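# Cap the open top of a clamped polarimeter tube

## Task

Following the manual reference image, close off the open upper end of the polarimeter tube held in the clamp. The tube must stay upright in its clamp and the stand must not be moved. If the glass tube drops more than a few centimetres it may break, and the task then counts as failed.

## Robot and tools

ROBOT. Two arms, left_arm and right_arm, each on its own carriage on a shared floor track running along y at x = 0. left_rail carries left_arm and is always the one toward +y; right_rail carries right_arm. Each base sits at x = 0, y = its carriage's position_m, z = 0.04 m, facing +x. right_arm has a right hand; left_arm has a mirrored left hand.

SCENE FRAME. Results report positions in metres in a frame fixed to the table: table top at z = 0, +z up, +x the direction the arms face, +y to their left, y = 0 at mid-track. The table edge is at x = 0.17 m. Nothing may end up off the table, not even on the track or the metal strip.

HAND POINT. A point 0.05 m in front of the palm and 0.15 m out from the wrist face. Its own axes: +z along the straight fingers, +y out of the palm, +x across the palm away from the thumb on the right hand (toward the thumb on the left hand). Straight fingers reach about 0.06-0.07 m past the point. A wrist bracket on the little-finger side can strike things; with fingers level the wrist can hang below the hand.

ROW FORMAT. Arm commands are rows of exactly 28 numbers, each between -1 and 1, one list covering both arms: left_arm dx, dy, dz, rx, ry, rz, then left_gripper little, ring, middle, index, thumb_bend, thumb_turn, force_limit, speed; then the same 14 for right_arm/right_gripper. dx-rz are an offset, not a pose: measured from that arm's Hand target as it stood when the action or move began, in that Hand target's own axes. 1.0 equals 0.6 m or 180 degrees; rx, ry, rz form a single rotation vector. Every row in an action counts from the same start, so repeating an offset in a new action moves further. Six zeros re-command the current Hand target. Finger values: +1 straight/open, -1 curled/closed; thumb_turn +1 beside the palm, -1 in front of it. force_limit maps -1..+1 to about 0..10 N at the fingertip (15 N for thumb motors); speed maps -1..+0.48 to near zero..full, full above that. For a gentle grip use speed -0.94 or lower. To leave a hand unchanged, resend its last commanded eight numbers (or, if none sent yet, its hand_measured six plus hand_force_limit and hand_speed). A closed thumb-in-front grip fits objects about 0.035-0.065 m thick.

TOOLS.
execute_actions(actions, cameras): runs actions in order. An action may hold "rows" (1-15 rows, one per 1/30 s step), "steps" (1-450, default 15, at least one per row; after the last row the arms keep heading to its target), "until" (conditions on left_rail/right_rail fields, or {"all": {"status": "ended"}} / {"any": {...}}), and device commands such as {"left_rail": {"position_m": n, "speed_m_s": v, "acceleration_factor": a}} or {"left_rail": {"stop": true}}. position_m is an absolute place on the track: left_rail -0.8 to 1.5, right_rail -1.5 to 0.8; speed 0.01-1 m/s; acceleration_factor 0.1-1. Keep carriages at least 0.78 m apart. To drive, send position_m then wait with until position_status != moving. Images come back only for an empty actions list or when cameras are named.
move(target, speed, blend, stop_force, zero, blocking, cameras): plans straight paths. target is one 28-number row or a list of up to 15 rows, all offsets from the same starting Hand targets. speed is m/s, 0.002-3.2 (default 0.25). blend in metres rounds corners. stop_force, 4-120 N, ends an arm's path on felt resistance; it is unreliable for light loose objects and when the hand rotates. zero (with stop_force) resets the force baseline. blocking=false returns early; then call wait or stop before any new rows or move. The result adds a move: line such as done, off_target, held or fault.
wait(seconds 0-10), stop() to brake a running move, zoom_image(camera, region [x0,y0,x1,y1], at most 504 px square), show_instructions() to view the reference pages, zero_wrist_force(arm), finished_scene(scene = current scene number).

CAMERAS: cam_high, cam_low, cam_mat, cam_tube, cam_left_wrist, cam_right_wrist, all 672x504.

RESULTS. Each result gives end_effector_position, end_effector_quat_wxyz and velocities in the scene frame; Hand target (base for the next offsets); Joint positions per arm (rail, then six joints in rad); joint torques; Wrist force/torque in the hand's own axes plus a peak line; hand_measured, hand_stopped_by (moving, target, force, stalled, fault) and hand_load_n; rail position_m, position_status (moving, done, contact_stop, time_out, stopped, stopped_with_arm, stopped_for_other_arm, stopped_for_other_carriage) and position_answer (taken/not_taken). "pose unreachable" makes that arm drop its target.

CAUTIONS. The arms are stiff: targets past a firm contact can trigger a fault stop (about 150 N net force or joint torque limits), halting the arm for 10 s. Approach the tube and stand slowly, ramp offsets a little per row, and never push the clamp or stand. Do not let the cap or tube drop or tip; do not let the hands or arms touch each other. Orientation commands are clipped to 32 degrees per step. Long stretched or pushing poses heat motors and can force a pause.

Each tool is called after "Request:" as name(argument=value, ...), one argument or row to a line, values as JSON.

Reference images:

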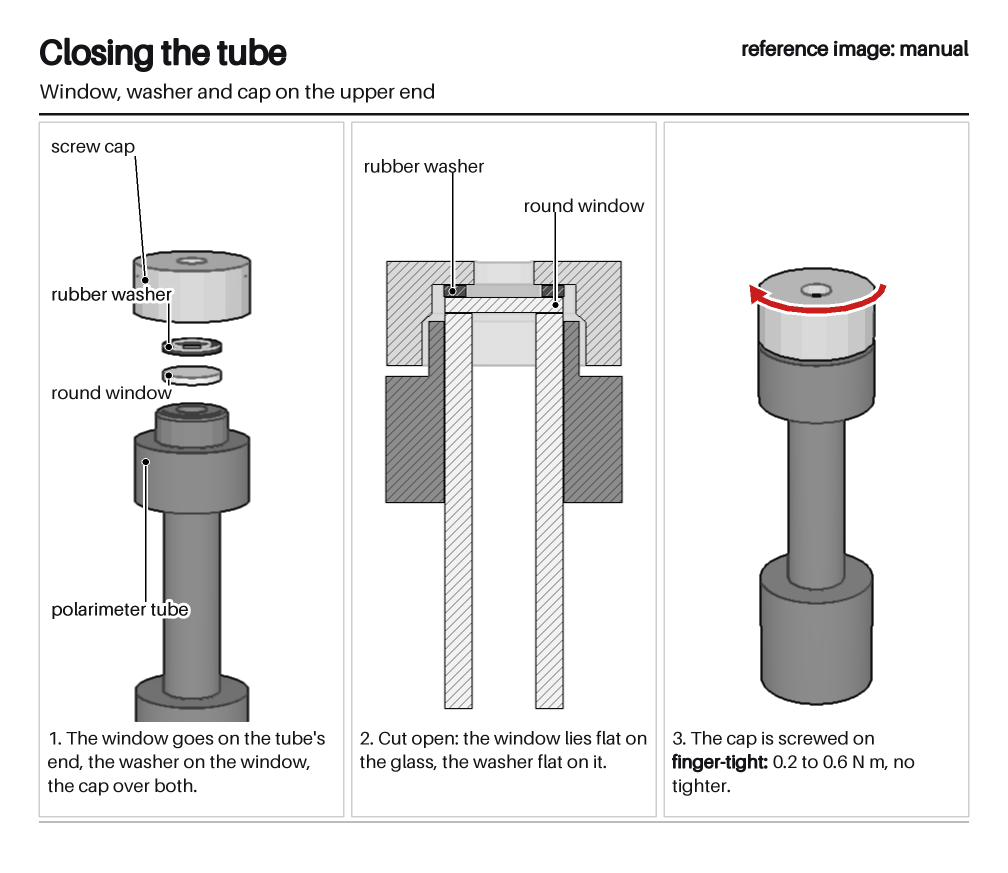

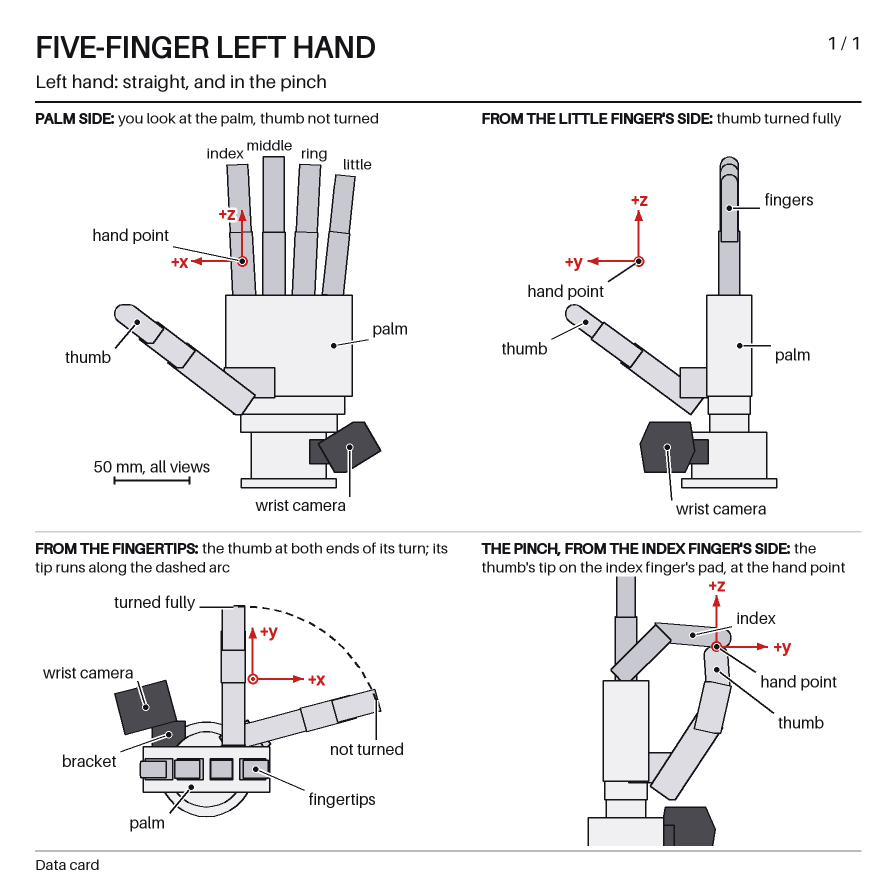

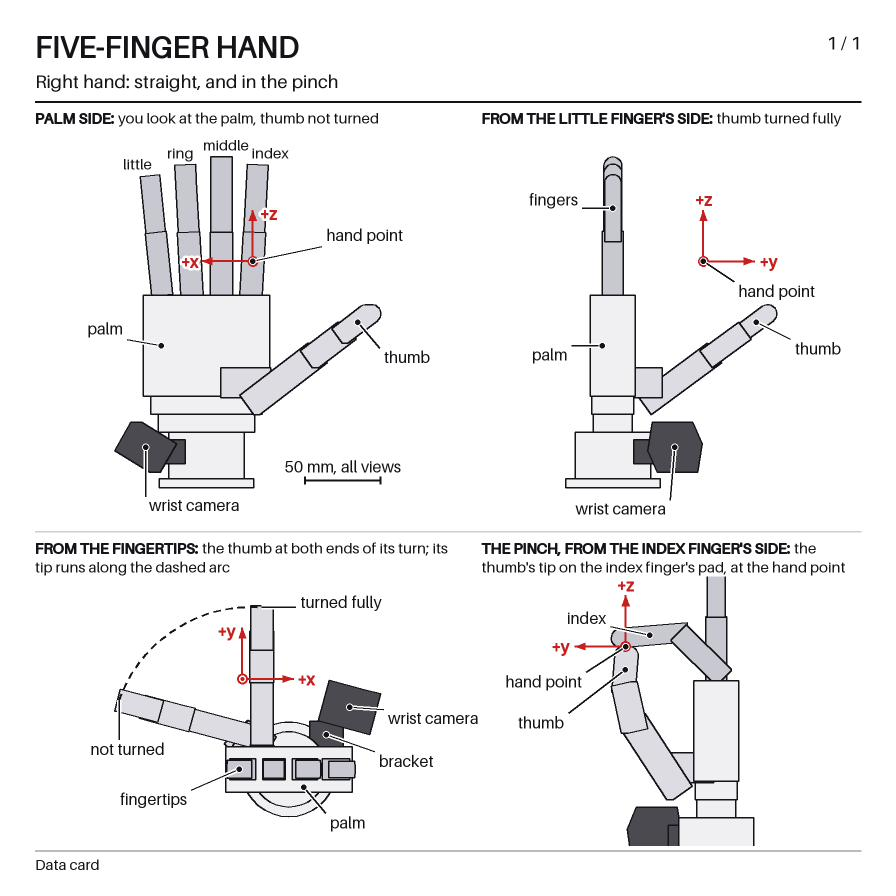

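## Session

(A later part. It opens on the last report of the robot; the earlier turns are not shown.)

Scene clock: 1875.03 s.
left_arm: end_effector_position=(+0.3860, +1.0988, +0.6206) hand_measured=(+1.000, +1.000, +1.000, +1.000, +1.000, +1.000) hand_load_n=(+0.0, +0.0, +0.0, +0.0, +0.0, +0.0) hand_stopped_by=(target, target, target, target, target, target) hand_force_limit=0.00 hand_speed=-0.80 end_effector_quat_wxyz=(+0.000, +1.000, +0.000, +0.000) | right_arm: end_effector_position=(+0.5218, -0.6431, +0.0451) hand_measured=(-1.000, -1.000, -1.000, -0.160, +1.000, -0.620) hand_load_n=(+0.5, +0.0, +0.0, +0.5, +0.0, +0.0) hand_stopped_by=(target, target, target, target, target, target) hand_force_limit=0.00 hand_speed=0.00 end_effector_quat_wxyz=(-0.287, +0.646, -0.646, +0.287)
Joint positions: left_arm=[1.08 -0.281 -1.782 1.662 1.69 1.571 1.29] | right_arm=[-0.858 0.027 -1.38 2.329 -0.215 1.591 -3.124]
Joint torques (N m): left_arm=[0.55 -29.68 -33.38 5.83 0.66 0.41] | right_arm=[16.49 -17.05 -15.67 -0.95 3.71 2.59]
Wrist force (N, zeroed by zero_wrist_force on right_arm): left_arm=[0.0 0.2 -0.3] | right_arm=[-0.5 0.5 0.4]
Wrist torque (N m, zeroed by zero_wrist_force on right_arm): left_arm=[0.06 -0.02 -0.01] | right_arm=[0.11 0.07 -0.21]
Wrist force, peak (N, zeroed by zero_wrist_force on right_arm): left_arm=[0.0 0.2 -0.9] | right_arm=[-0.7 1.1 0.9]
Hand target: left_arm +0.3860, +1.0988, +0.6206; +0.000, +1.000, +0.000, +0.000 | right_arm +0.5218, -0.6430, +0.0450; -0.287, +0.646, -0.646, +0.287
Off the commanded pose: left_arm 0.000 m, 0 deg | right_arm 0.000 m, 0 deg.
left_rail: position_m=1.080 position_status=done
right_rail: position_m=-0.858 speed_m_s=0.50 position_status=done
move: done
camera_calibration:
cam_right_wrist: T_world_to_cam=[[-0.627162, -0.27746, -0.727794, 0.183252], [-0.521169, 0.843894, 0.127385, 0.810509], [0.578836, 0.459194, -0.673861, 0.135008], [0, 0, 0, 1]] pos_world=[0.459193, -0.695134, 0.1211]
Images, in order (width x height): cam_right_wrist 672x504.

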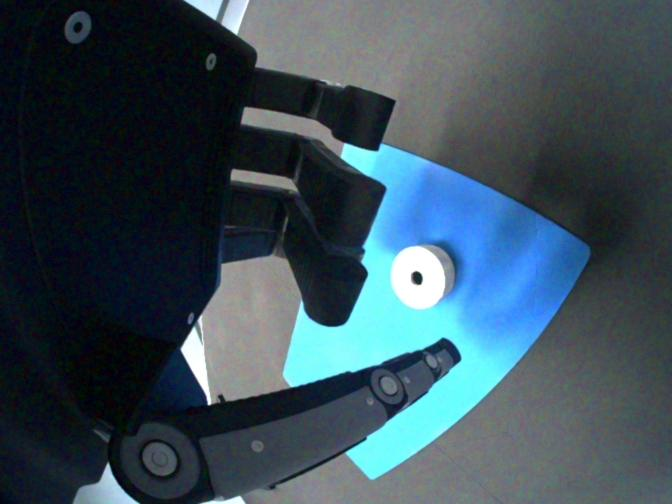

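Request:
move(
  target=[0,0,0,0,0,0,1,1,1,1,1,1,0,-0.8,0,0.02749,0.02924,0,0,0,-1,-1,-1,-0.16,1,-0.62,0,0],
  speed=0.02,
  stop_force=5,
  cameras=["cam_right_wrist"],
)

Request:
zoom_image(
  camera="cam_right_wrist",
  region=[290, 190, 490, 370],
)

Scene clock: 1915.47 s.
left_arm: end_effector_position=(+0.3860, +1.0988, +0.6206) hand_measured=(+1.000, +1.000, +1.000, +1.000, +1.000, +1.000) hand_load_n=(+0.5, +0.0, +0.0, +0.0, +0.0, +0.0) hand_stopped_by=(target, target, target, target, target, target) hand_force_limit=0.00 hand_speed=-0.80 end_effector_quat_wxyz=(+0.000, +1.000, +0.000, +0.000) | right_arm: end_effector_position=(+0.5238, -0.6430, +0.0210) hand_measured=(-1.000, -1.000, -1.000, -0.160, +1.000, -0.620) hand_load_n=(+0.0, +0.0, +0.0, +0.0, +0.0, +0.0) hand_stopped_by=(target, target, target, target, target, target) hand_force_limit=0.00 hand_speed=0.00 end_effector_quat_wxyz=(-0.287, +0.646, -0.646, +0.287)
Joint positions: left_arm=[1.08 -0.281 -1.782 1.662 1.69 1.571 1.29] | right_arm=[-0.858 0.027 -1.333 2.338 -0.271 1.591 -3.124]
Joint torques (N m): left_arm=[-1.61 -27.38 -33.79 5.82 1.08 0.29] | right_arm=[-15.42 -20.13 -13.33 -1.14 -2.93 -1.13]
Wrist force (N, zeroed by zero_wrist_force on right_arm): left_arm=[-0.1 0.4 -0.3] | right_arm=[-0.5 0.2 0.3]
Wrist torque (N m, zeroed by zero_wrist_force on right_arm): left_arm=[0.07 0.00 -0.03] | right_arm=[0.06 0.05 -0.23]
Wrist force, peak (N, zeroed by zero_wrist_force on right_arm): left_arm=[-0.2 0.8 -0.4] | right_arm=[-0.9 0.9 -0.4]
Hand target: left_arm +0.3860, +1.0988, +0.6206; +0.000, +1.000, +0.000, +0.000 | right_arm +0.5238, -0.6430, +0.0210; -0.287, +0.646, -0.646, +0.287
Off the commanded pose: left_arm 0.000 m, 0 deg | right_arm 0.000 m, 0 deg.
left_rail: position_m=1.080 position_status=done
right_rail: position_m=-0.858 speed_m_s=0.50 position_status=done
move: done
camera_calibration:
cam_right_wrist: T_world_to_cam=[[-0.627162, -0.27746, -0.727794, 0.166893], [-0.521169, 0.843894, 0.127385, 0.814634], [0.578836, 0.459194, -0.673861, 0.117543], [0, 0, 0, 1]] pos_world=[0.461193, -0.695134, 0.0968998]
Images, in order (width x height): cam_right_wrist 672x504.

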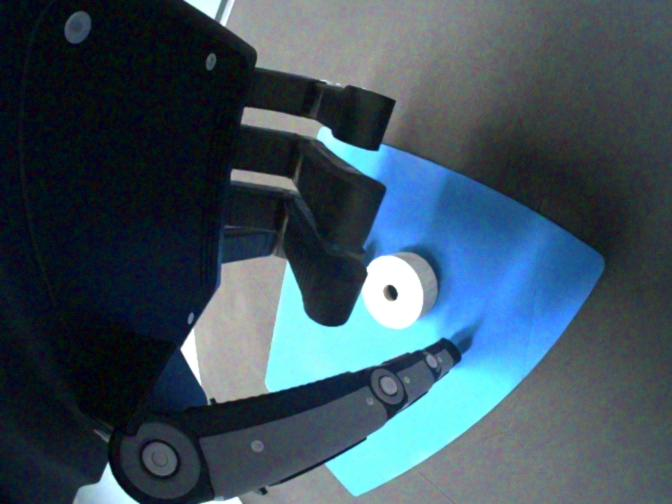

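Scaled by 2.520 from the camera's 672x504 image, which has a finer 960x720 frame.

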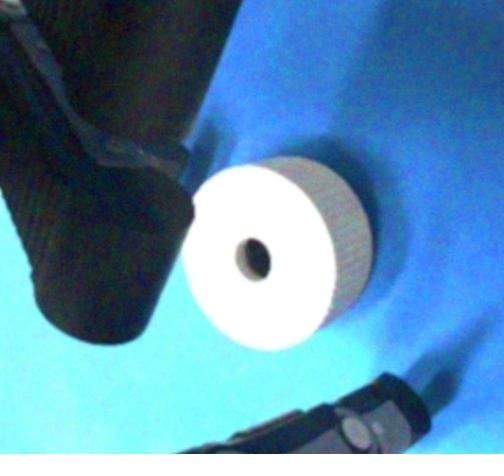

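Request:
move(
  target=[0,0,0,0,0,0,1,1,1,1,1,1,0,-0.8,0,0.00335,-0.00372,0,0,0,-1,-1,-1,-0.16,1,-0.62,0,0],
  speed=0.01,
  stop_force=5,
)

Request:
execute_actions(
  actions=[
    {"rows":[[0,0,0,0,0,0,1,1,1,1,1,1,0,-0.8,0,0,0,0,0,0,-1,-1,-1,-0.16,0.4,-0.62,0,-0.9]],"steps":120},
  ],
  cameras=["cam_right_wrist"],
)

Request:
zoom_image(
  camera="cam_right_wrist",
  region=[290, 190, 490, 370],
)

Scene clock: 1928.87 s.
left_arm: end_effector_position=(+0.3860, +1.0988, +0.6206) hand_measured=(+1.000, +1.000, +1.000, +1.000, +1.000, +1.000) hand_load_n=(+0.0, +0.0, +0.0, +0.0, +0.0, +0.0) hand_stopped_by=(target, target, target, target, target, target) hand_force_limit=0.00 hand_speed=-0.80 end_effector_quat_wxyz=(+0.000, +1.000, +0.000, +0.000) | right_arm: end_effector_position=(+0.5208, -0.6430, +0.0210) hand_measured=(-1.000, -1.000, -1.000, -0.160, +1.000, -0.620) hand_load_n=(+0.0, +0.0, +0.0, +0.0, +0.0, +0.0) hand_stopped_by=(target, target, target, target, target, target) hand_force_limit=0.00 hand_speed=0.00 end_effector_quat_wxyz=(-0.287, +0.646, -0.646, +0.287)
Joint positions: left_arm=[1.08 -0.281 -1.782 1.662 1.69 1.571 1.29] | right_arm=[-0.858 0.027 -1.336 2.343 -0.273 1.591 -3.123]
Joint torques (N m): left_arm=[4.05 -25.83 -34.25 5.72 0.79 -0.15] | right_arm=[16.01 -49.98 -13.25 -0.99 3.9 2.48]
Wrist force (N, zeroed by zero_wrist_force on right_arm): left_arm=[0.2 0.3 -0.2] | right_arm=[-0.3 0.5 0.3]
Wrist torque (N m, zeroed by zero_wrist_force on right_arm): left_arm=[0.06 -0.04 -0.01] | right_arm=[0.11 0.03 -0.22]
Wrist force, peak (N, zeroed by zero_wrist_force on right_arm): left_arm=[-0.4 0.2 -0.8] | right_arm=[-0.9 1.2 0.3]
Hand target: left_arm +0.3860, +1.0988, +0.6206; +0.000, +1.000, +0.000, +0.000 | right_arm +0.5208, -0.6430, +0.0210; -0.287, +0.646, -0.646, +0.287
Off the commanded pose: left_arm 0.000 m, 0 deg | right_arm 0.000 m, 0 deg.
left_rail: position_m=1.080 position_status=done
right_rail: position_m=-0.858 speed_m_s=0.50 position_status=done
move: done

Scene clock: 1933.07 s.
left_arm: end_effector_position=(+0.3860, +1.0988, +0.6206) hand_measured=(+1.000, +1.000, +1.000, +1.000, +1.000, +1.000) hand_load_n=(+0.0, +0.0, +0.0, +0.0, +0.0, +0.0) hand_stopped_by=(target, target, target, target, target, target) hand_force_limit=0.00 hand_speed=-0.80 end_effector_quat_wxyz=(+0.000, +1.000, +0.000, +0.000) | right_arm: end_effector_position=(+0.5208, -0.6430, +0.0210) hand_measured=(-1.000, -1.000, -1.000, -0.160, +0.626, -0.620) hand_load_n=(+0.0, +0.0, +0.0, +4.0, +7.5, +0.5) hand_stopped_by=(target, target, target, target, force, target) hand_force_limit=0.00 hand_speed=-0.90 end_effector_quat_wxyz=(-0.287, +0.646, -0.646, +0.287)
Joint positions: left_arm=[1.08 -0.281 -1.782 1.662 1.69 1.571 1.29] | right_arm=[-0.858 0.027 -1.336 2.343 -0.273 1.591 -3.123]
Joint torques (N m): left_arm=[0.34 -26.74 -33.27 5.66 0.93 0.51] | right_arm=[13.36 -47.93 -13.82 -1.18 3.81 2.05]
Wrist force (N, zeroed by zero_wrist_force on right_arm): left_arm=[0.1 0.2 0.1] | right_arm=[-0.8 -0.3 -2.4]
Wrist torque (N m, zeroed by zero_wrist_force on right_arm): left_arm=[0.02 -0.02 -0.01] | right_arm=[0.14 0.10 -0.22]
Wrist force, peak (N, zeroed by zero_wrist_force on right_arm): left_arm=[0.1 0.7 -0.4] | right_arm=[-1.2 -1.2 -2.7]
Hand target: left_arm +0.3860, +1.0988, +0.6206; +0.000, +1.000, +0.000, +0.000 | right_arm +0.5208, -0.6430, +0.0210; -0.287, +0.646, -0.646, +0.287
Off the commanded pose: left_arm 0.000 m, 0 deg | right_arm 0.000 m, 0 deg.
left_rail: position_m=1.080 position_status=done
right_rail: position_m=-0.858 speed_m_s=0.50 position_status=done
camera_calibration:
cam_right_wrist: T_world_to_cam=[[-0.627162, -0.27746, -0.727794, 0.165012], [-0.521169, 0.843894, 0.127385, 0.813071], [0.578836, 0.459194, -0.673861, 0.11928], [0, 0, 0, 1]] pos_world=[0.458193, -0.695134, 0.0968998]
Images, in order (width x height): cam_right_wrist 672x504.

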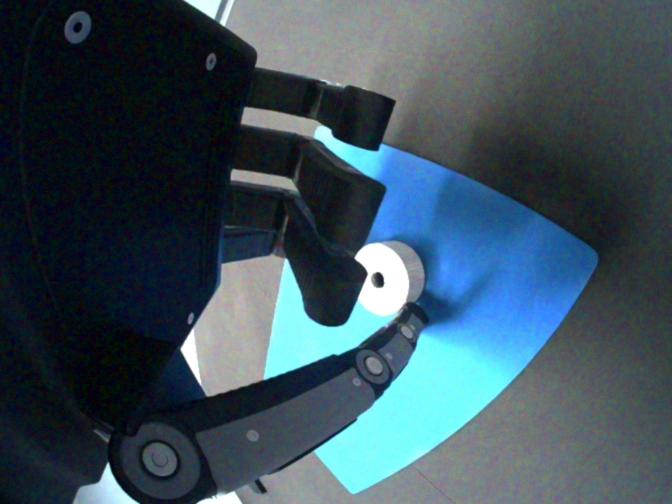

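Scaled by 2.520 from the camera's 672x504 image, which has a finer 960x720 frame.

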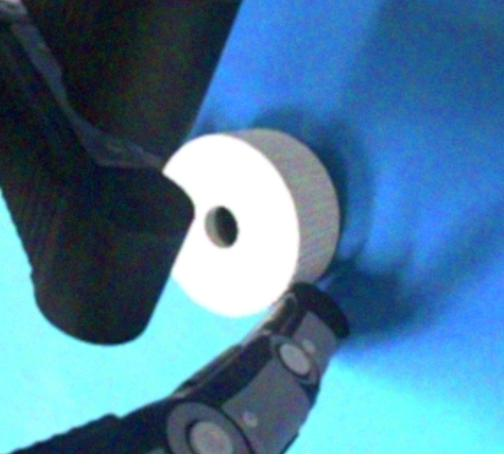

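Request:
move(
  target=[0,0,0,0,0,0,1,1,1,1,1,1,0,-0.8,0,-0.03715,-0.03345,0,0,0,-1,-1,-1,-0.16,0.4,-0.62,0,-0.9],
  speed=0.03,
  cameras=["cam_right_wrist"],
)

Request:
zoom_image(
  camera="cam_right_wrist",
  region=[290, 190, 490, 370],
)

Scene clock: 1946.50 s.
left_arm: end_effector_position=(+0.3860, +1.0988, +0.6206) hand_measured=(+1.000, +1.000, +1.000, +1.000, +1.000, +1.000) hand_load_n=(+0.0, +0.0, +0.5, +0.0, +0.0, +0.0) hand_stopped_by=(target, target, target, target, target, target) hand_force_limit=0.00 hand_speed=-0.80 end_effector_quat_wxyz=(+0.000, +1.000, +0.000, +0.000) | right_arm: end_effector_position=(+0.5208, -0.6430, +0.0508) hand_measured=(-1.000, -1.000, -1.000, -0.160, +0.626, -0.620) hand_load_n=(+0.0, +0.5, +0.0, +5.0, +6.5, +0.5) hand_stopped_by=(target, target, target, target, force, target) hand_force_limit=0.00 hand_speed=-0.90 end_effector_quat_wxyz=(-0.287, +0.646, -0.646, +0.287) end_effector_velocity=(+0.000, +0.000, +0.002) end_effector_angular_velocity=(+0.001, +0.000, -0.002)
Joint positions: left_arm=[1.08 -0.281 -1.782 1.662 1.69 1.571 1.29] | right_arm=[-0.858 0.027 -1.392 2.328 -0.202 1.591 -3.123]
Joint velocities: left_arm=[within noise] | right_arm=[0 0 -0.004 -0.001 0.005 0 0.002]
Joint torques (N m): left_arm=[0.58 -26.47 -33.89 5.88 1.2 0.17] | right_arm=[11.45 -48.33 -36.4 4.41 3.25 1.69]
Wrist force (N, zeroed by zero_wrist_force on right_arm): left_arm=[0.3 -0.2 -0.2] | right_arm=[0.0 0.0 0.1]
Wrist torque (N m, zeroed by zero_wrist_force on right_arm): left_arm=[-0.01 -0.07 0.02] | right_arm=[0.03 0.00 -0.22]
Wrist force, peak (N, zeroed by zero_wrist_force on right_arm): left_arm=[-0.2 0.4 -0.8] | right_arm=[-0.6 -1.2 -2.6]
Hand target: left_arm +0.3860, +1.0988, +0.6206; +0.000, +1.000, +0.000, +0.000 | right_arm +0.5208, -0.6430, +0.0510; -0.287, +0.646, -0.646, +0.287
Off the commanded pose: left_arm 0.000 m, 0 deg | right_arm 0.000 m, 0 deg.
left_rail: position_m=1.080 position_status=done
right_rail: position_m=-0.858 speed_m_s=0.50 position_status=done
move: done
camera_calibration:
cam_right_wrist: T_world_to_cam=[[-0.627162, -0.27746, -0.727794, 0.1867], [-0.521169, 0.843894, 0.127385, 0.809275], [0.578836, 0.459194, -0.673861, 0.139361], [0, 0, 0, 1]] pos_world=[0.458193, -0.695134, 0.1267]
Images, in order (width x height): cam_right_wrist 672x504.

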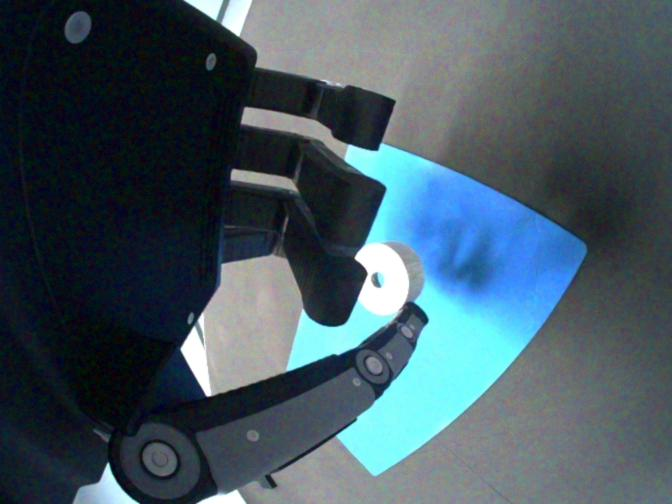

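Scaled by 2.520 from the camera's 672x504 image, which has a finer 960x720 frame.

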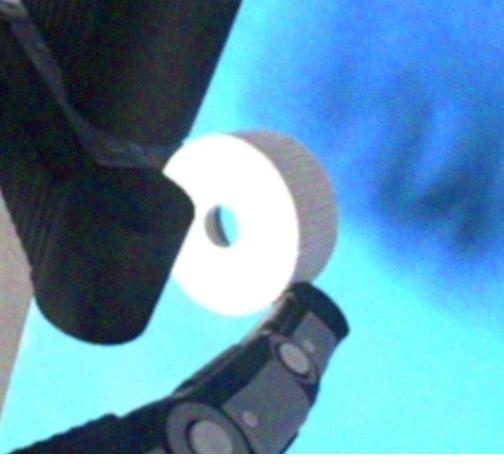

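Request:
move(
  target=[0,0,0,0,0,0,1,1,1,1,1,1,0,-0.8,0,-0.3257,-0.3605,0,0,0,-1,-1,-1,-0.16,0.4,-0.62,0,-0.9],
  speed=0.2,
)

Request:
execute_actions(
  actions=[
    {"right_rail":{"position_m":-0.18,"speed_m_s":0.35,"acceleration_factor":0.3},"steps":180,"until":{"right_rail":{"position_status":["!=","moving"]}}},
  ],
  cameras=["cam_right_wrist"],
)

Scene clock: 1994.77 s.
left_arm: end_effector_position=(+0.3860, +1.0988, +0.6206) hand_measured=(+1.000, +1.000, +1.000, +1.000, +1.000, +1.000) hand_load_n=(+0.0, +0.0, +0.0, +0.0, +0.0, +0.5) hand_stopped_by=(target, target, target, target, target, target) hand_force_limit=0.00 hand_speed=-0.80 end_effector_quat_wxyz=(+0.000, +1.000, +0.000, +0.000) | right_arm: end_effector_position=(+0.4910, -0.6430, +0.3408) hand_measured=(-1.000, -1.000, -1.000, -0.160, +0.626, -0.620) hand_load_n=(+0.0, +0.0, +0.0, +5.5, +6.5, +0.5) hand_stopped_by=(target, target, target, target, force, target) hand_force_limit=0.00 hand_speed=-0.90 end_effector_quat_wxyz=(-0.287, +0.646, -0.646, +0.287) end_effector_velocity=(+0.000, -0.001, +0.002) end_effector_angular_velocity=(-0.001, +0.001, -0.002)
Joint positions: left_arm=[1.08 -0.281 -1.782 1.662 1.69 1.571 1.29] | right_arm=[-0.858 0.03 -1.782 2.077 0.438 1.593 -3.122]
Joint velocities: left_arm=[within noise] | right_arm=[0 -0.001 -0.002 -0.002 0.005 0.002 0]
Joint torques (N m): left_arm=[0.07 -26.54 -33.31 5.82 0.72 0.2] | right_arm=[-13.69 -35.33 -52.48 4.07 -2.74 -2.63]
Wrist force (N, zeroed by zero_wrist_force on right_arm): left_arm=[-0.2 0.2 -0.1] | right_arm=[-0.2 0.3 0.4]
Wrist torque (N m, zeroed by zero_wrist_force on right_arm): left_arm=[0.05 0.01 -0.03] | right_arm=[0.08 0.01 -0.07]
Wrist force, peak (N, zeroed by zero_wrist_force on right_arm): left_arm=[0.2 0.7 -0.8] | right_arm=[-0.5 1.1 1.2]
Hand target: left_arm +0.3860, +1.0988, +0.6206; +0.000, +1.000, +0.000, +0.000 | right_arm +0.4910, -0.6430, +0.3409; -0.287, +0.646, -0.646, +0.287
Off the commanded pose: left_arm 0.000 m, 0 deg | right_arm 0.000 m, 0 deg.
left_rail: position_m=1.080 position_status=done
right_rail: position_m=-0.858 speed_m_s=0.50 position_status=done
move: done

Scene clock: 1997.83 s.
left_arm: end_effector_position=(+0.3860, +1.0988, +0.6206) hand_measured=(+1.000, +1.000, +1.000, +1.000, +1.000, +1.000) hand_load_n=(+0.0, +0.0, +0.0, +0.0, +0.0, +0.0) hand_stopped_by=(target, target, target, target, target, target) hand_force_limit=0.00 hand_speed=-0.80 end_effector_quat_wxyz=(+0.000, +1.000, +0.000, +0.000) | right_arm: end_effector_position=(+0.4910, +0.0350, +0.3409) hand_measured=(-1.000, -1.000, -1.000, -0.160, +0.626, -0.620) hand_load_n=(+0.0, +0.0, +0.0, +5.5, +6.5, +0.0) hand_stopped_by=(target, target, target, target, force, target) hand_force_limit=0.00 hand_speed=-0.90 end_effector_quat_wxyz=(-0.287, +0.646, -0.646, +0.287)
Joint positions: left_arm=[1.08 -0.281 -1.782 1.662 1.69 1.571 1.29] | right_arm=[-0.18 0.03 -1.782 2.077 0.439 1.593 -3.122]
Joint torques (N m): left_arm=[2.67 -26.02 -33.46 5.61 1.11 0.6] | right_arm=[-10.3 -30.87 -47.13 3.29 -1.53 -2.48]
Wrist force (N, zeroed by zero_wrist_force on right_arm): left_arm=[-0.2 0.4 -0.2] | right_arm=[-0.4 0.5 0.5]
Wrist torque (N m, zeroed by zero_wrist_force on right_arm): left_arm=[0.08 0.01 -0.04] | right_arm=[0.11 0.05 -0.08]
Wrist force, peak (N, zeroed by zero_wrist_force on right_arm): left_arm=[0.2 0.1 -0.8] | right_arm=[-1.4 0.6 0.3]
Hand target: left_arm +0.3860, +1.0988, +0.6206; +0.000, +1.000, +0.000, +0.000 | right_arm +0.4910, +0.0350, +0.3409; -0.287, +0.646, -0.646, +0.287
Off the commanded pose: left_arm 0.000 m, 0 deg | right_arm 0.000 m, 0 deg.
left_rail: position_m=1.080 position_status=done
right_rail: position_m=-0.180 speed_m_s=0.35 position_status=done
camera_calibration:
cam_right_wrist: T_world_to_cam=[[-0.627162, -0.27746, -0.727794, 0.567335], [-0.521169, 0.843894, 0.127385, 0.184617], [0.578836, 0.459194, -0.673861, 0.0408311], [0, 0, 0, 1]] pos_world=[0.428393, -0.0171335, 0.4169]
Images, in order (width x height): cam_right_wrist 672x504.

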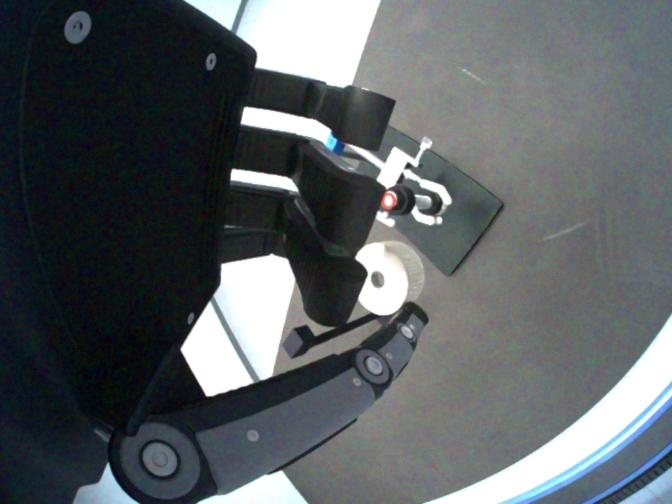

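Request:
move(
  target=[0,0,0,0,0,0,1,1,1,1,1,1,0,-0.8,-0.0238,0.0256,0.1845,0,-0.3716,-0.3346,-1,-1,-1,-0.16,0.4,-0.62,0,-0.9],
  speed=0.2,
  cameras=["cam_tube","cam_right_wrist","cam_high"],
)

Request:
zoom_image(
  camera="cam_tube",
  region=[200, 0, 420, 200],
)

Request:
zoom_image(
  camera="cam_right_wrist",
  region=[290, 190, 490, 370],
)

Scene clock: 2009.30 s.
left_arm: end_effector_position=(+0.3860, +1.0988, +0.6206) hand_measured=(+1.000, +1.000, +1.000, +1.000, +1.000, +1.000) hand_load_n=(+0.0, +0.0, +0.0, +0.0, +0.0, +0.0) hand_stopped_by=(target, target, target, target, target, target) hand_force_limit=0.00 hand_speed=-0.80 end_effector_quat_wxyz=(+0.000, +1.000, +0.000, +0.000) | right_arm: end_effector_position=(+0.5630, +0.0493, +0.2554) hand_measured=(-1.000, -1.000, -1.000, -0.160, +0.626, -0.620) hand_load_n=(+0.0, +0.5, +0.0, +5.5, +6.5, +0.5) hand_stopped_by=(target, target, target, target, force, target) hand_force_limit=0.00 hand_speed=-0.90 end_effector_quat_wxyz=(-0.407, +0.914, +0.000, +0.000)
Joint positions: left_arm=[1.08 -0.281 -1.782 1.662 1.69 1.571 1.29] | right_arm=[-0.18 -0.176 -1.193 1.817 1.139 0.75 -4.973]
Joint torques (N m): left_arm=[2.03 -30.52 -32.42 5.42 0.99 -0.29] | right_arm=[17.48 -38.52 -42.12 7.07 2.01 -2.9]
Wrist force (N, zeroed by zero_wrist_force on right_arm): left_arm=[0.2 0.2 -0.3] | right_arm=[-0.4 0.9 0.4]
Wrist torque (N m, zeroed by zero_wrist_force on right_arm): left_arm=[0.05 -0.05 0.00] | right_arm=[0.16 0.02 0.01]
Wrist force, peak (N, zeroed by zero_wrist_force on right_arm): left_arm=[0.2 0.6 -0.5] | right_arm=[-1.2 0.7 0.2]
Hand target: left_arm +0.3860, +1.0988, +0.6206; +0.000, +1.000, +0.000, +0.000 | right_arm +0.5630, +0.0493, +0.2554; -0.407, +0.914, +0.000, +0.000
Off the commanded pose: left_arm 0.000 m, 0 deg | right_arm 0.000 m, 0 deg.
left_rail: position_m=1.080 position_status=done
right_rail: position_m=-0.180 speed_m_s=0.35 position_status=done
move: done
camera_calibration:
cam_right_wrist: T_world_to_cam=[[0.276903, -0.626904, -0.728228, 0.0625538], [-0.84392, -0.521058, 0.127666, 0.469757], [-0.459483, 0.579215, -0.673339, 0.51344], [0, 0, 0, 1]] pos_world=[0.615032, -0.0134062, 0.331301]
Images, in order (width x height): cam_high 672x504, cam_tube 672x504, cam_right_wrist 672x504.

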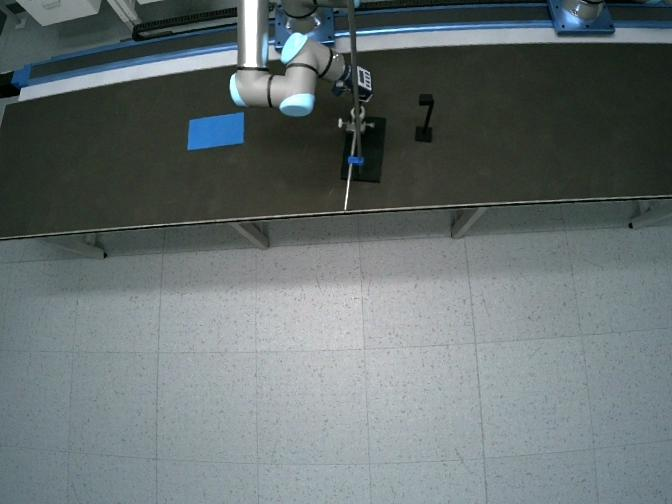

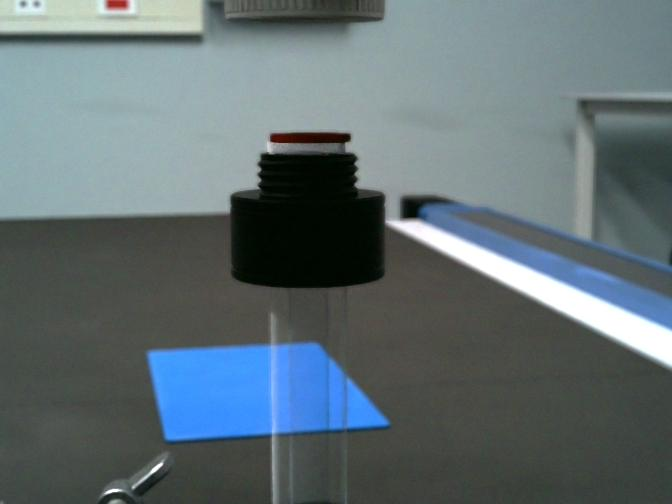

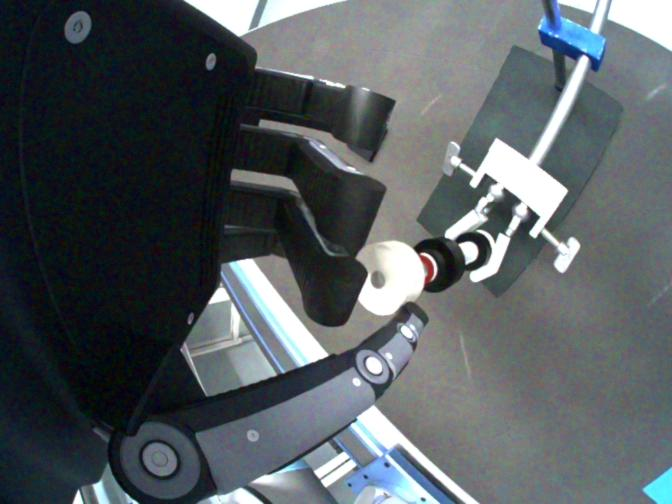

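Scaled by 2.291 from the camera's 672x504 image, which has a finer 960x720 frame.

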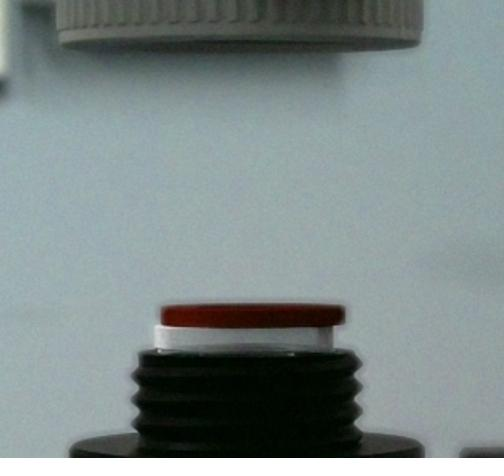

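Scaled by 2.520 from the camera's 672x504 image, which has a finer 960x720 frame.

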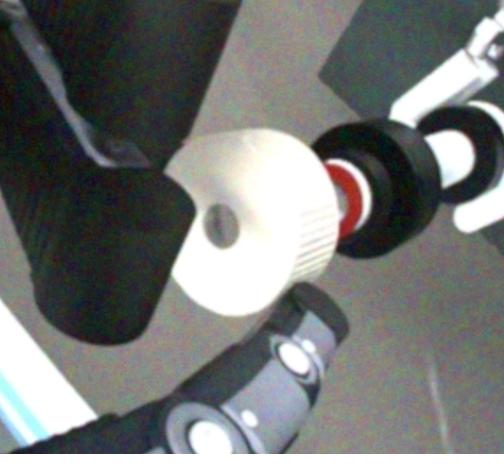

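Request:
move(
  target=[0,0,0,0,0,0,1,1,1,1,1,1,0,-0.8,-0.00083,0.02197,0.02068,0,0,0,-1,-1,-1,-0.16,0.4,-0.62,0,-0.9],
  speed=0.03,
  cameras=["cam_tube","cam_right_wrist"],
)

Request:
zoom_image(
  camera="cam_tube",
  region=[210, 30, 400, 210],
)

Request:
zoom_image(
  camera="cam_right_wrist",
  region=[330, 210, 490, 350],
)

Scene clock: 2036.63 s.
left_arm: end_effector_position=(+0.3860, +1.0988, +0.6206) hand_measured=(+1.000, +1.000, +1.000, +1.000, +1.000, +1.000) hand_load_n=(+0.0, +0.0, +0.0, +0.0, +0.0, +0.0) hand_stopped_by=(target, target, target, target, target, target) hand_force_limit=0.00 hand_speed=-0.80 end_effector_quat_wxyz=(+0.000, +1.000, +0.000, +0.000) | right_arm: end_effector_position=(+0.5625, +0.0497, +0.2375) hand_measured=(-1.000, -1.000, -1.000, -0.160, +0.626, -0.620) hand_load_n=(+0.0, +0.5, +0.0, +5.5, +6.5, +0.5) hand_stopped_by=(target, target, target, target, force, target) hand_force_limit=0.00 hand_speed=-0.90 end_effector_quat_wxyz=(-0.407, +0.914, +0.000, +0.000)
Joint positions: left_arm=[1.08 -0.281 -1.782 1.662 1.69 1.571 1.29] | right_arm=[-0.18 -0.176 -1.175 1.83 1.109 0.75 -4.972]
Joint torques (N m): left_arm=[0.47 -28.48 -32.64 5.48 1.13 0.02] | right_arm=[18.12 -42.81 -22.95 2.14 -3.68 2.32]
Wrist force (N, zeroed by zero_wrist_force on right_arm): left_arm=[0.0 0.2 -0.3] | right_arm=[-0.2 0.8 0.1]
Wrist torque (N m, zeroed by zero_wrist_force on right_arm): left_arm=[0.04 0.00 -0.01] | right_arm=[0.17 0.00 -0.12]
Wrist force, peak (N, zeroed by zero_wrist_force on right_arm): left_arm=[0.2 0.5 -0.6] | right_arm=[-0.4 1.5 0.3]
Hand target: left_arm +0.3860, +1.0988, +0.6206; +0.000, +1.000, +0.000, +0.000 | right_arm +0.5625, +0.0497, +0.2373; -0.407, +0.914, +0.000, +0.000
Off the commanded pose: left_arm 0.000 m, 0 deg | right_arm 0.000 m, 0 deg.
left_rail: position_m=1.080 position_status=done
right_rail: position_m=-0.180 speed_m_s=0.35 position_status=done
move: done
camera_calibration:
cam_right_wrist: T_world_to_cam=[[0.27714, -0.626818, -0.728212, 0.049729], [-0.843728, -0.521366, 0.12767, 0.47179], [-0.459691, 0.579031, -0.673356, 0.501103], [0, 0, 0, 1]] pos_world=[0.614634, -0.0130075, 0.313401]
Images, in order (width x height): cam_tube 672x504, cam_right_wrist 672x504.

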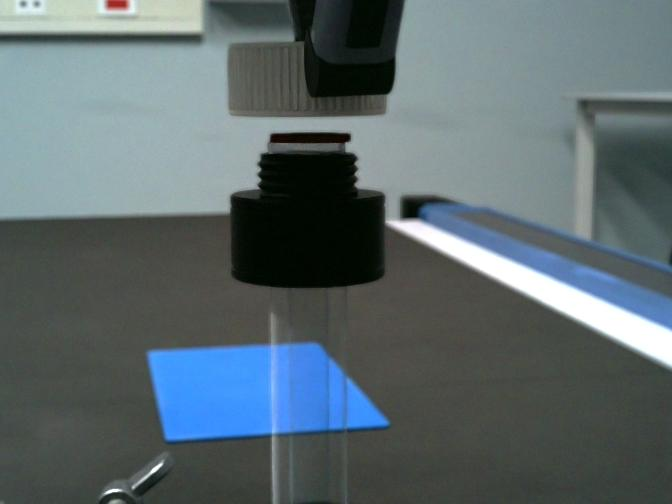

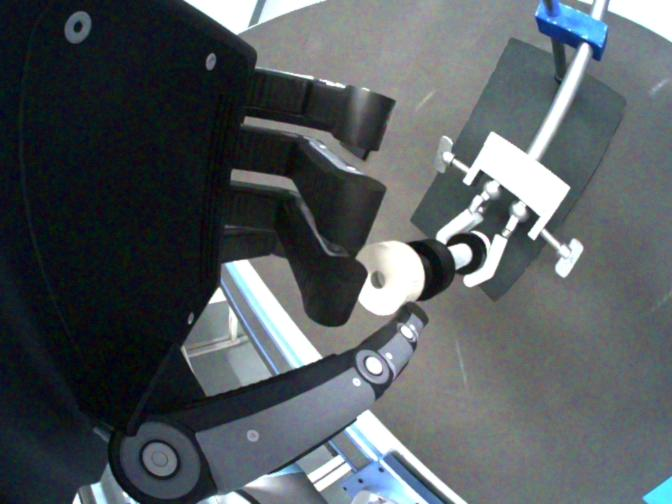

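Scaled by 2.653 from the camera's 672x504 image, which has a finer 960x720 frame.

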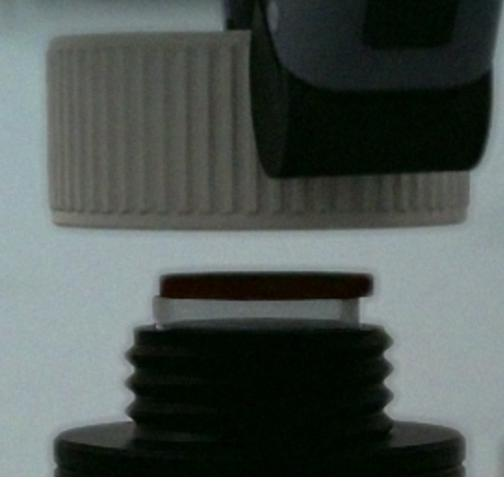

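Scaled by 3.150 from the camera's 672x504 image, which has a finer 960x720 frame.

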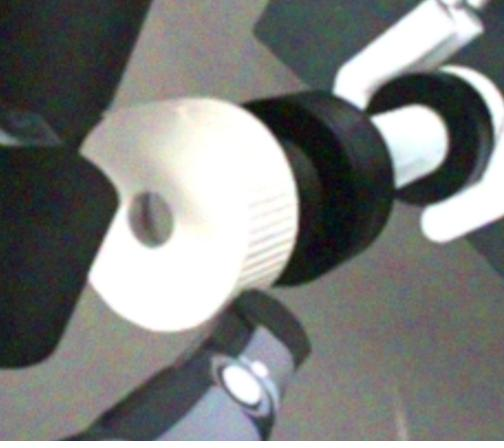

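Request:
execute_actions(
  actions=[],
  cameras=["cam_low"],
)

Request:
zoom_image(
  camera="cam_low",
  region=[300, 140, 400, 230],
)

Scene clock: 2057.70 s.
left_arm: end_effector_position=(+0.3860, +1.0988, +0.6206) hand_measured=(+1.000, +1.000, +1.000, +1.000, +1.000, +1.000) hand_load_n=(+0.0, +0.0, +0.0, +0.0, +0.0, +0.0) hand_stopped_by=(target, target, target, target, target, target) hand_force_limit=0.00 hand_speed=-0.80 end_effector_quat_wxyz=(+0.000, +1.000, +0.000, +0.000) | right_arm: end_effector_position=(+0.5625, +0.0497, +0.2373) hand_measured=(-1.000, -1.000, -1.000, -0.160, +0.626, -0.620) hand_load_n=(+0.0, +0.0, +0.0, +5.5, +6.5, +0.0) hand_stopped_by=(target, target, target, target, force, target) hand_force_limit=0.00 hand_speed=-0.90 end_effector_quat_wxyz=(-0.407, +0.914, +0.000, +0.000)
Joint positions: left_arm=[1.08 -0.281 -1.782 1.662 1.69 1.571 1.29] | right_arm=[-0.18 -0.176 -1.175 1.83 1.108 0.75 -4.972]
Joint velocities: within noise
Joint torques (N m): left_arm=[0.87 -27.87 -31.62 6.1 0.91 0.43] | right_arm=[19.33 -40.83 -21.85 2.09 -4.38 2.42]
Wrist force (N, zeroed by zero_wrist_force on right_arm): left_arm=[0.1 0.1 -0.3] | right_arm=[-0.5 0.6 0.3]
Wrist torque (N m, zeroed by zero_wrist_force on right_arm): left_arm=[0.04 -0.03 -0.01] | right_arm=[0.12 0.04 -0.15]
Wrist force, peak (N, zeroed by zero_wrist_force on right_arm): left_arm=[0.2 0.6 -0.3] | right_arm=[-0.8 1.2 0.5]
Hand target: left_arm +0.3860, +1.0988, +0.6206; +0.000, +1.000, +0.000, +0.000 | right_arm +0.5625, +0.0497, +0.2373; -0.407, +0.914, +0.000, +0.000
Off the commanded pose: left_arm 0.000 m, 0 deg | right_arm 0.000 m, 0 deg.
left_rail: position_m=1.080 position_status=done
right_rail: position_m=-0.180 speed_m_s=0.35 position_status=done
Images, in order (width x height): cam_low 672x504.

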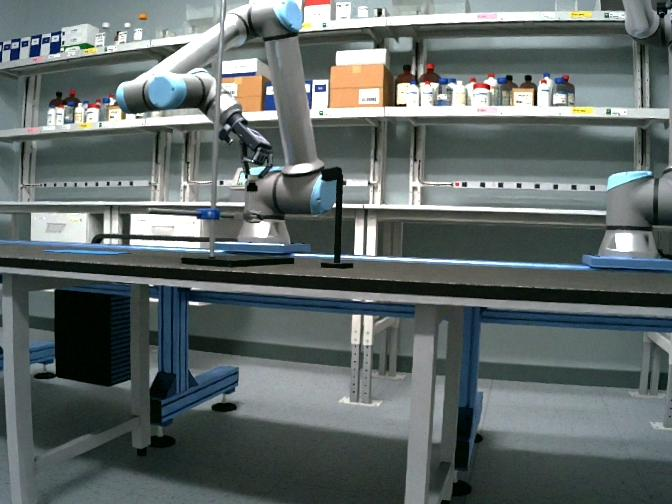

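Scaled by 5.040 from the camera's 672x504 image, which has a finer 960x720 frame.

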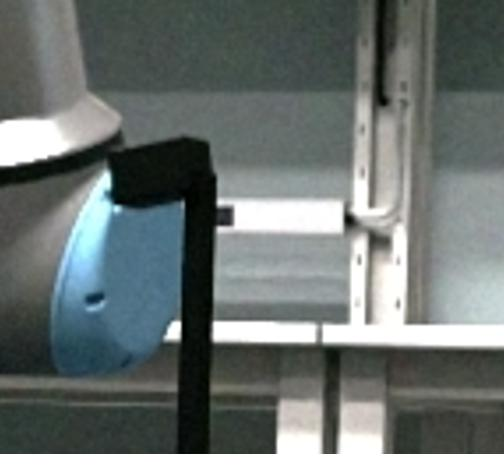

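Request:
zoom_image(
  camera="cam_low",
  region=[226, 150, 286, 210],
)

Scaled by 8.400 from the camera's 672x504 image, which has a finer 960x720 frame.

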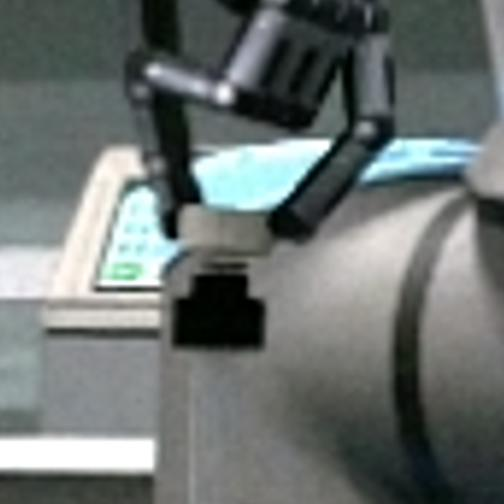

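Request:
zoom_image(
  camera="cam_low",
  region=[242, 170, 264, 192],
)

Scaled by 22.909 from the camera's 672x504 image, which has a finer 960x720 frame.

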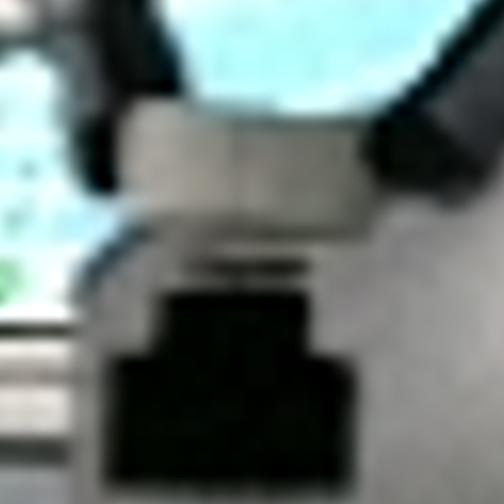

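Request:
execute_actions(
  actions=[],
  cameras=["cam_right_wrist"],
)

Request:
zoom_image(
  camera="cam_right_wrist",
  region=[350, 220, 500, 320],
)

Scene clock: 2099.97 s.
left_arm: end_effector_position=(+0.3860, +1.0988, +0.6206) hand_measured=(+1.000, +1.000, +1.000, +1.000, +1.000, +1.000) hand_load_n=(+0.0, +0.0, +0.5, +0.0, +0.0, +0.0) hand_stopped_by=(target, target, target, target, target, target) hand_force_limit=0.00 hand_speed=-0.80 end_effector_quat_wxyz=(+0.000, +1.000, +0.000, +0.000) | right_arm: end_effector_position=(+0.5625, +0.0497, +0.2373) hand_measured=(-1.000, -1.000, -1.000, -0.160, +0.626, -0.620) hand_load_n=(+0.5, +0.0, +0.0, +5.5, +6.5, +0.5) hand_stopped_by=(target, target, target, target, force, target) hand_force_limit=0.00 hand_speed=-0.90 end_effector_quat_wxyz=(-0.407, +0.914, +0.000, +0.000)
Joint positions: left_arm=[1.08 -0.281 -1.782 1.662 1.69 1.571 1.29] | right_arm=[-0.18 -0.176 -1.175 1.83 1.108 0.75 -4.972]
Joint velocities: within noise
Joint torques (N m): left_arm=[0.57 -29.46 -31.11 5.53 0.69 -0.09] | right_arm=[16.23 -40.34 -22.33 2.15 -4.62 2.19]
Wrist force (N, zeroed by zero_wrist_force on right_arm): left_arm=[-0.2 0.2 -0.2] | right_arm=[-0.3 0.2 0.5]
Wrist torque (N m, zeroed by zero_wrist_force on right_arm): left_arm=[0.05 0.02 -0.03] | right_arm=[0.05 -0.01 -0.15]
Wrist force, peak (N, zeroed by zero_wrist_force on right_arm): left_arm=[0.1 0.5 -0.8] | right_arm=[-0.4 1.2 0.7]
Hand target: left_arm +0.3860, +1.0988, +0.6206; +0.000, +1.000, +0.000, +0.000 | right_arm +0.5625, +0.0497, +0.2373; -0.407, +0.914, +0.000, +0.000
Off the commanded pose: left_arm 0.000 m, 0 deg | right_arm 0.000 m, 0 deg.
left_rail: position_m=1.080 position_status=done
right_rail: position_m=-0.180 speed_m_s=0.35 position_status=done
camera_calibration:
cam_right_wrist: T_world_to_cam=[[0.27714, -0.626818, -0.728212, 0.0495833], [-0.843728, -0.521366, 0.12767, 0.471816], [-0.459691, 0.579031, -0.673356, 0.500969], [0, 0, 0, 1]] pos_world=[0.614634, -0.0130075, 0.313201]
Images, in order (width x height): cam_right_wrist 672x504.

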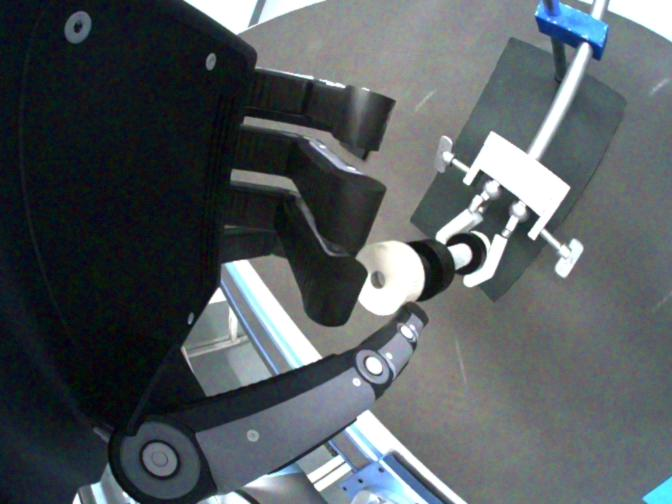

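Scaled by 3.360 from the camera's 672x504 image, which has a finer 960x720 frame.

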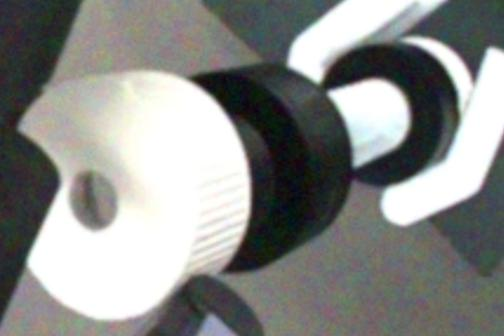

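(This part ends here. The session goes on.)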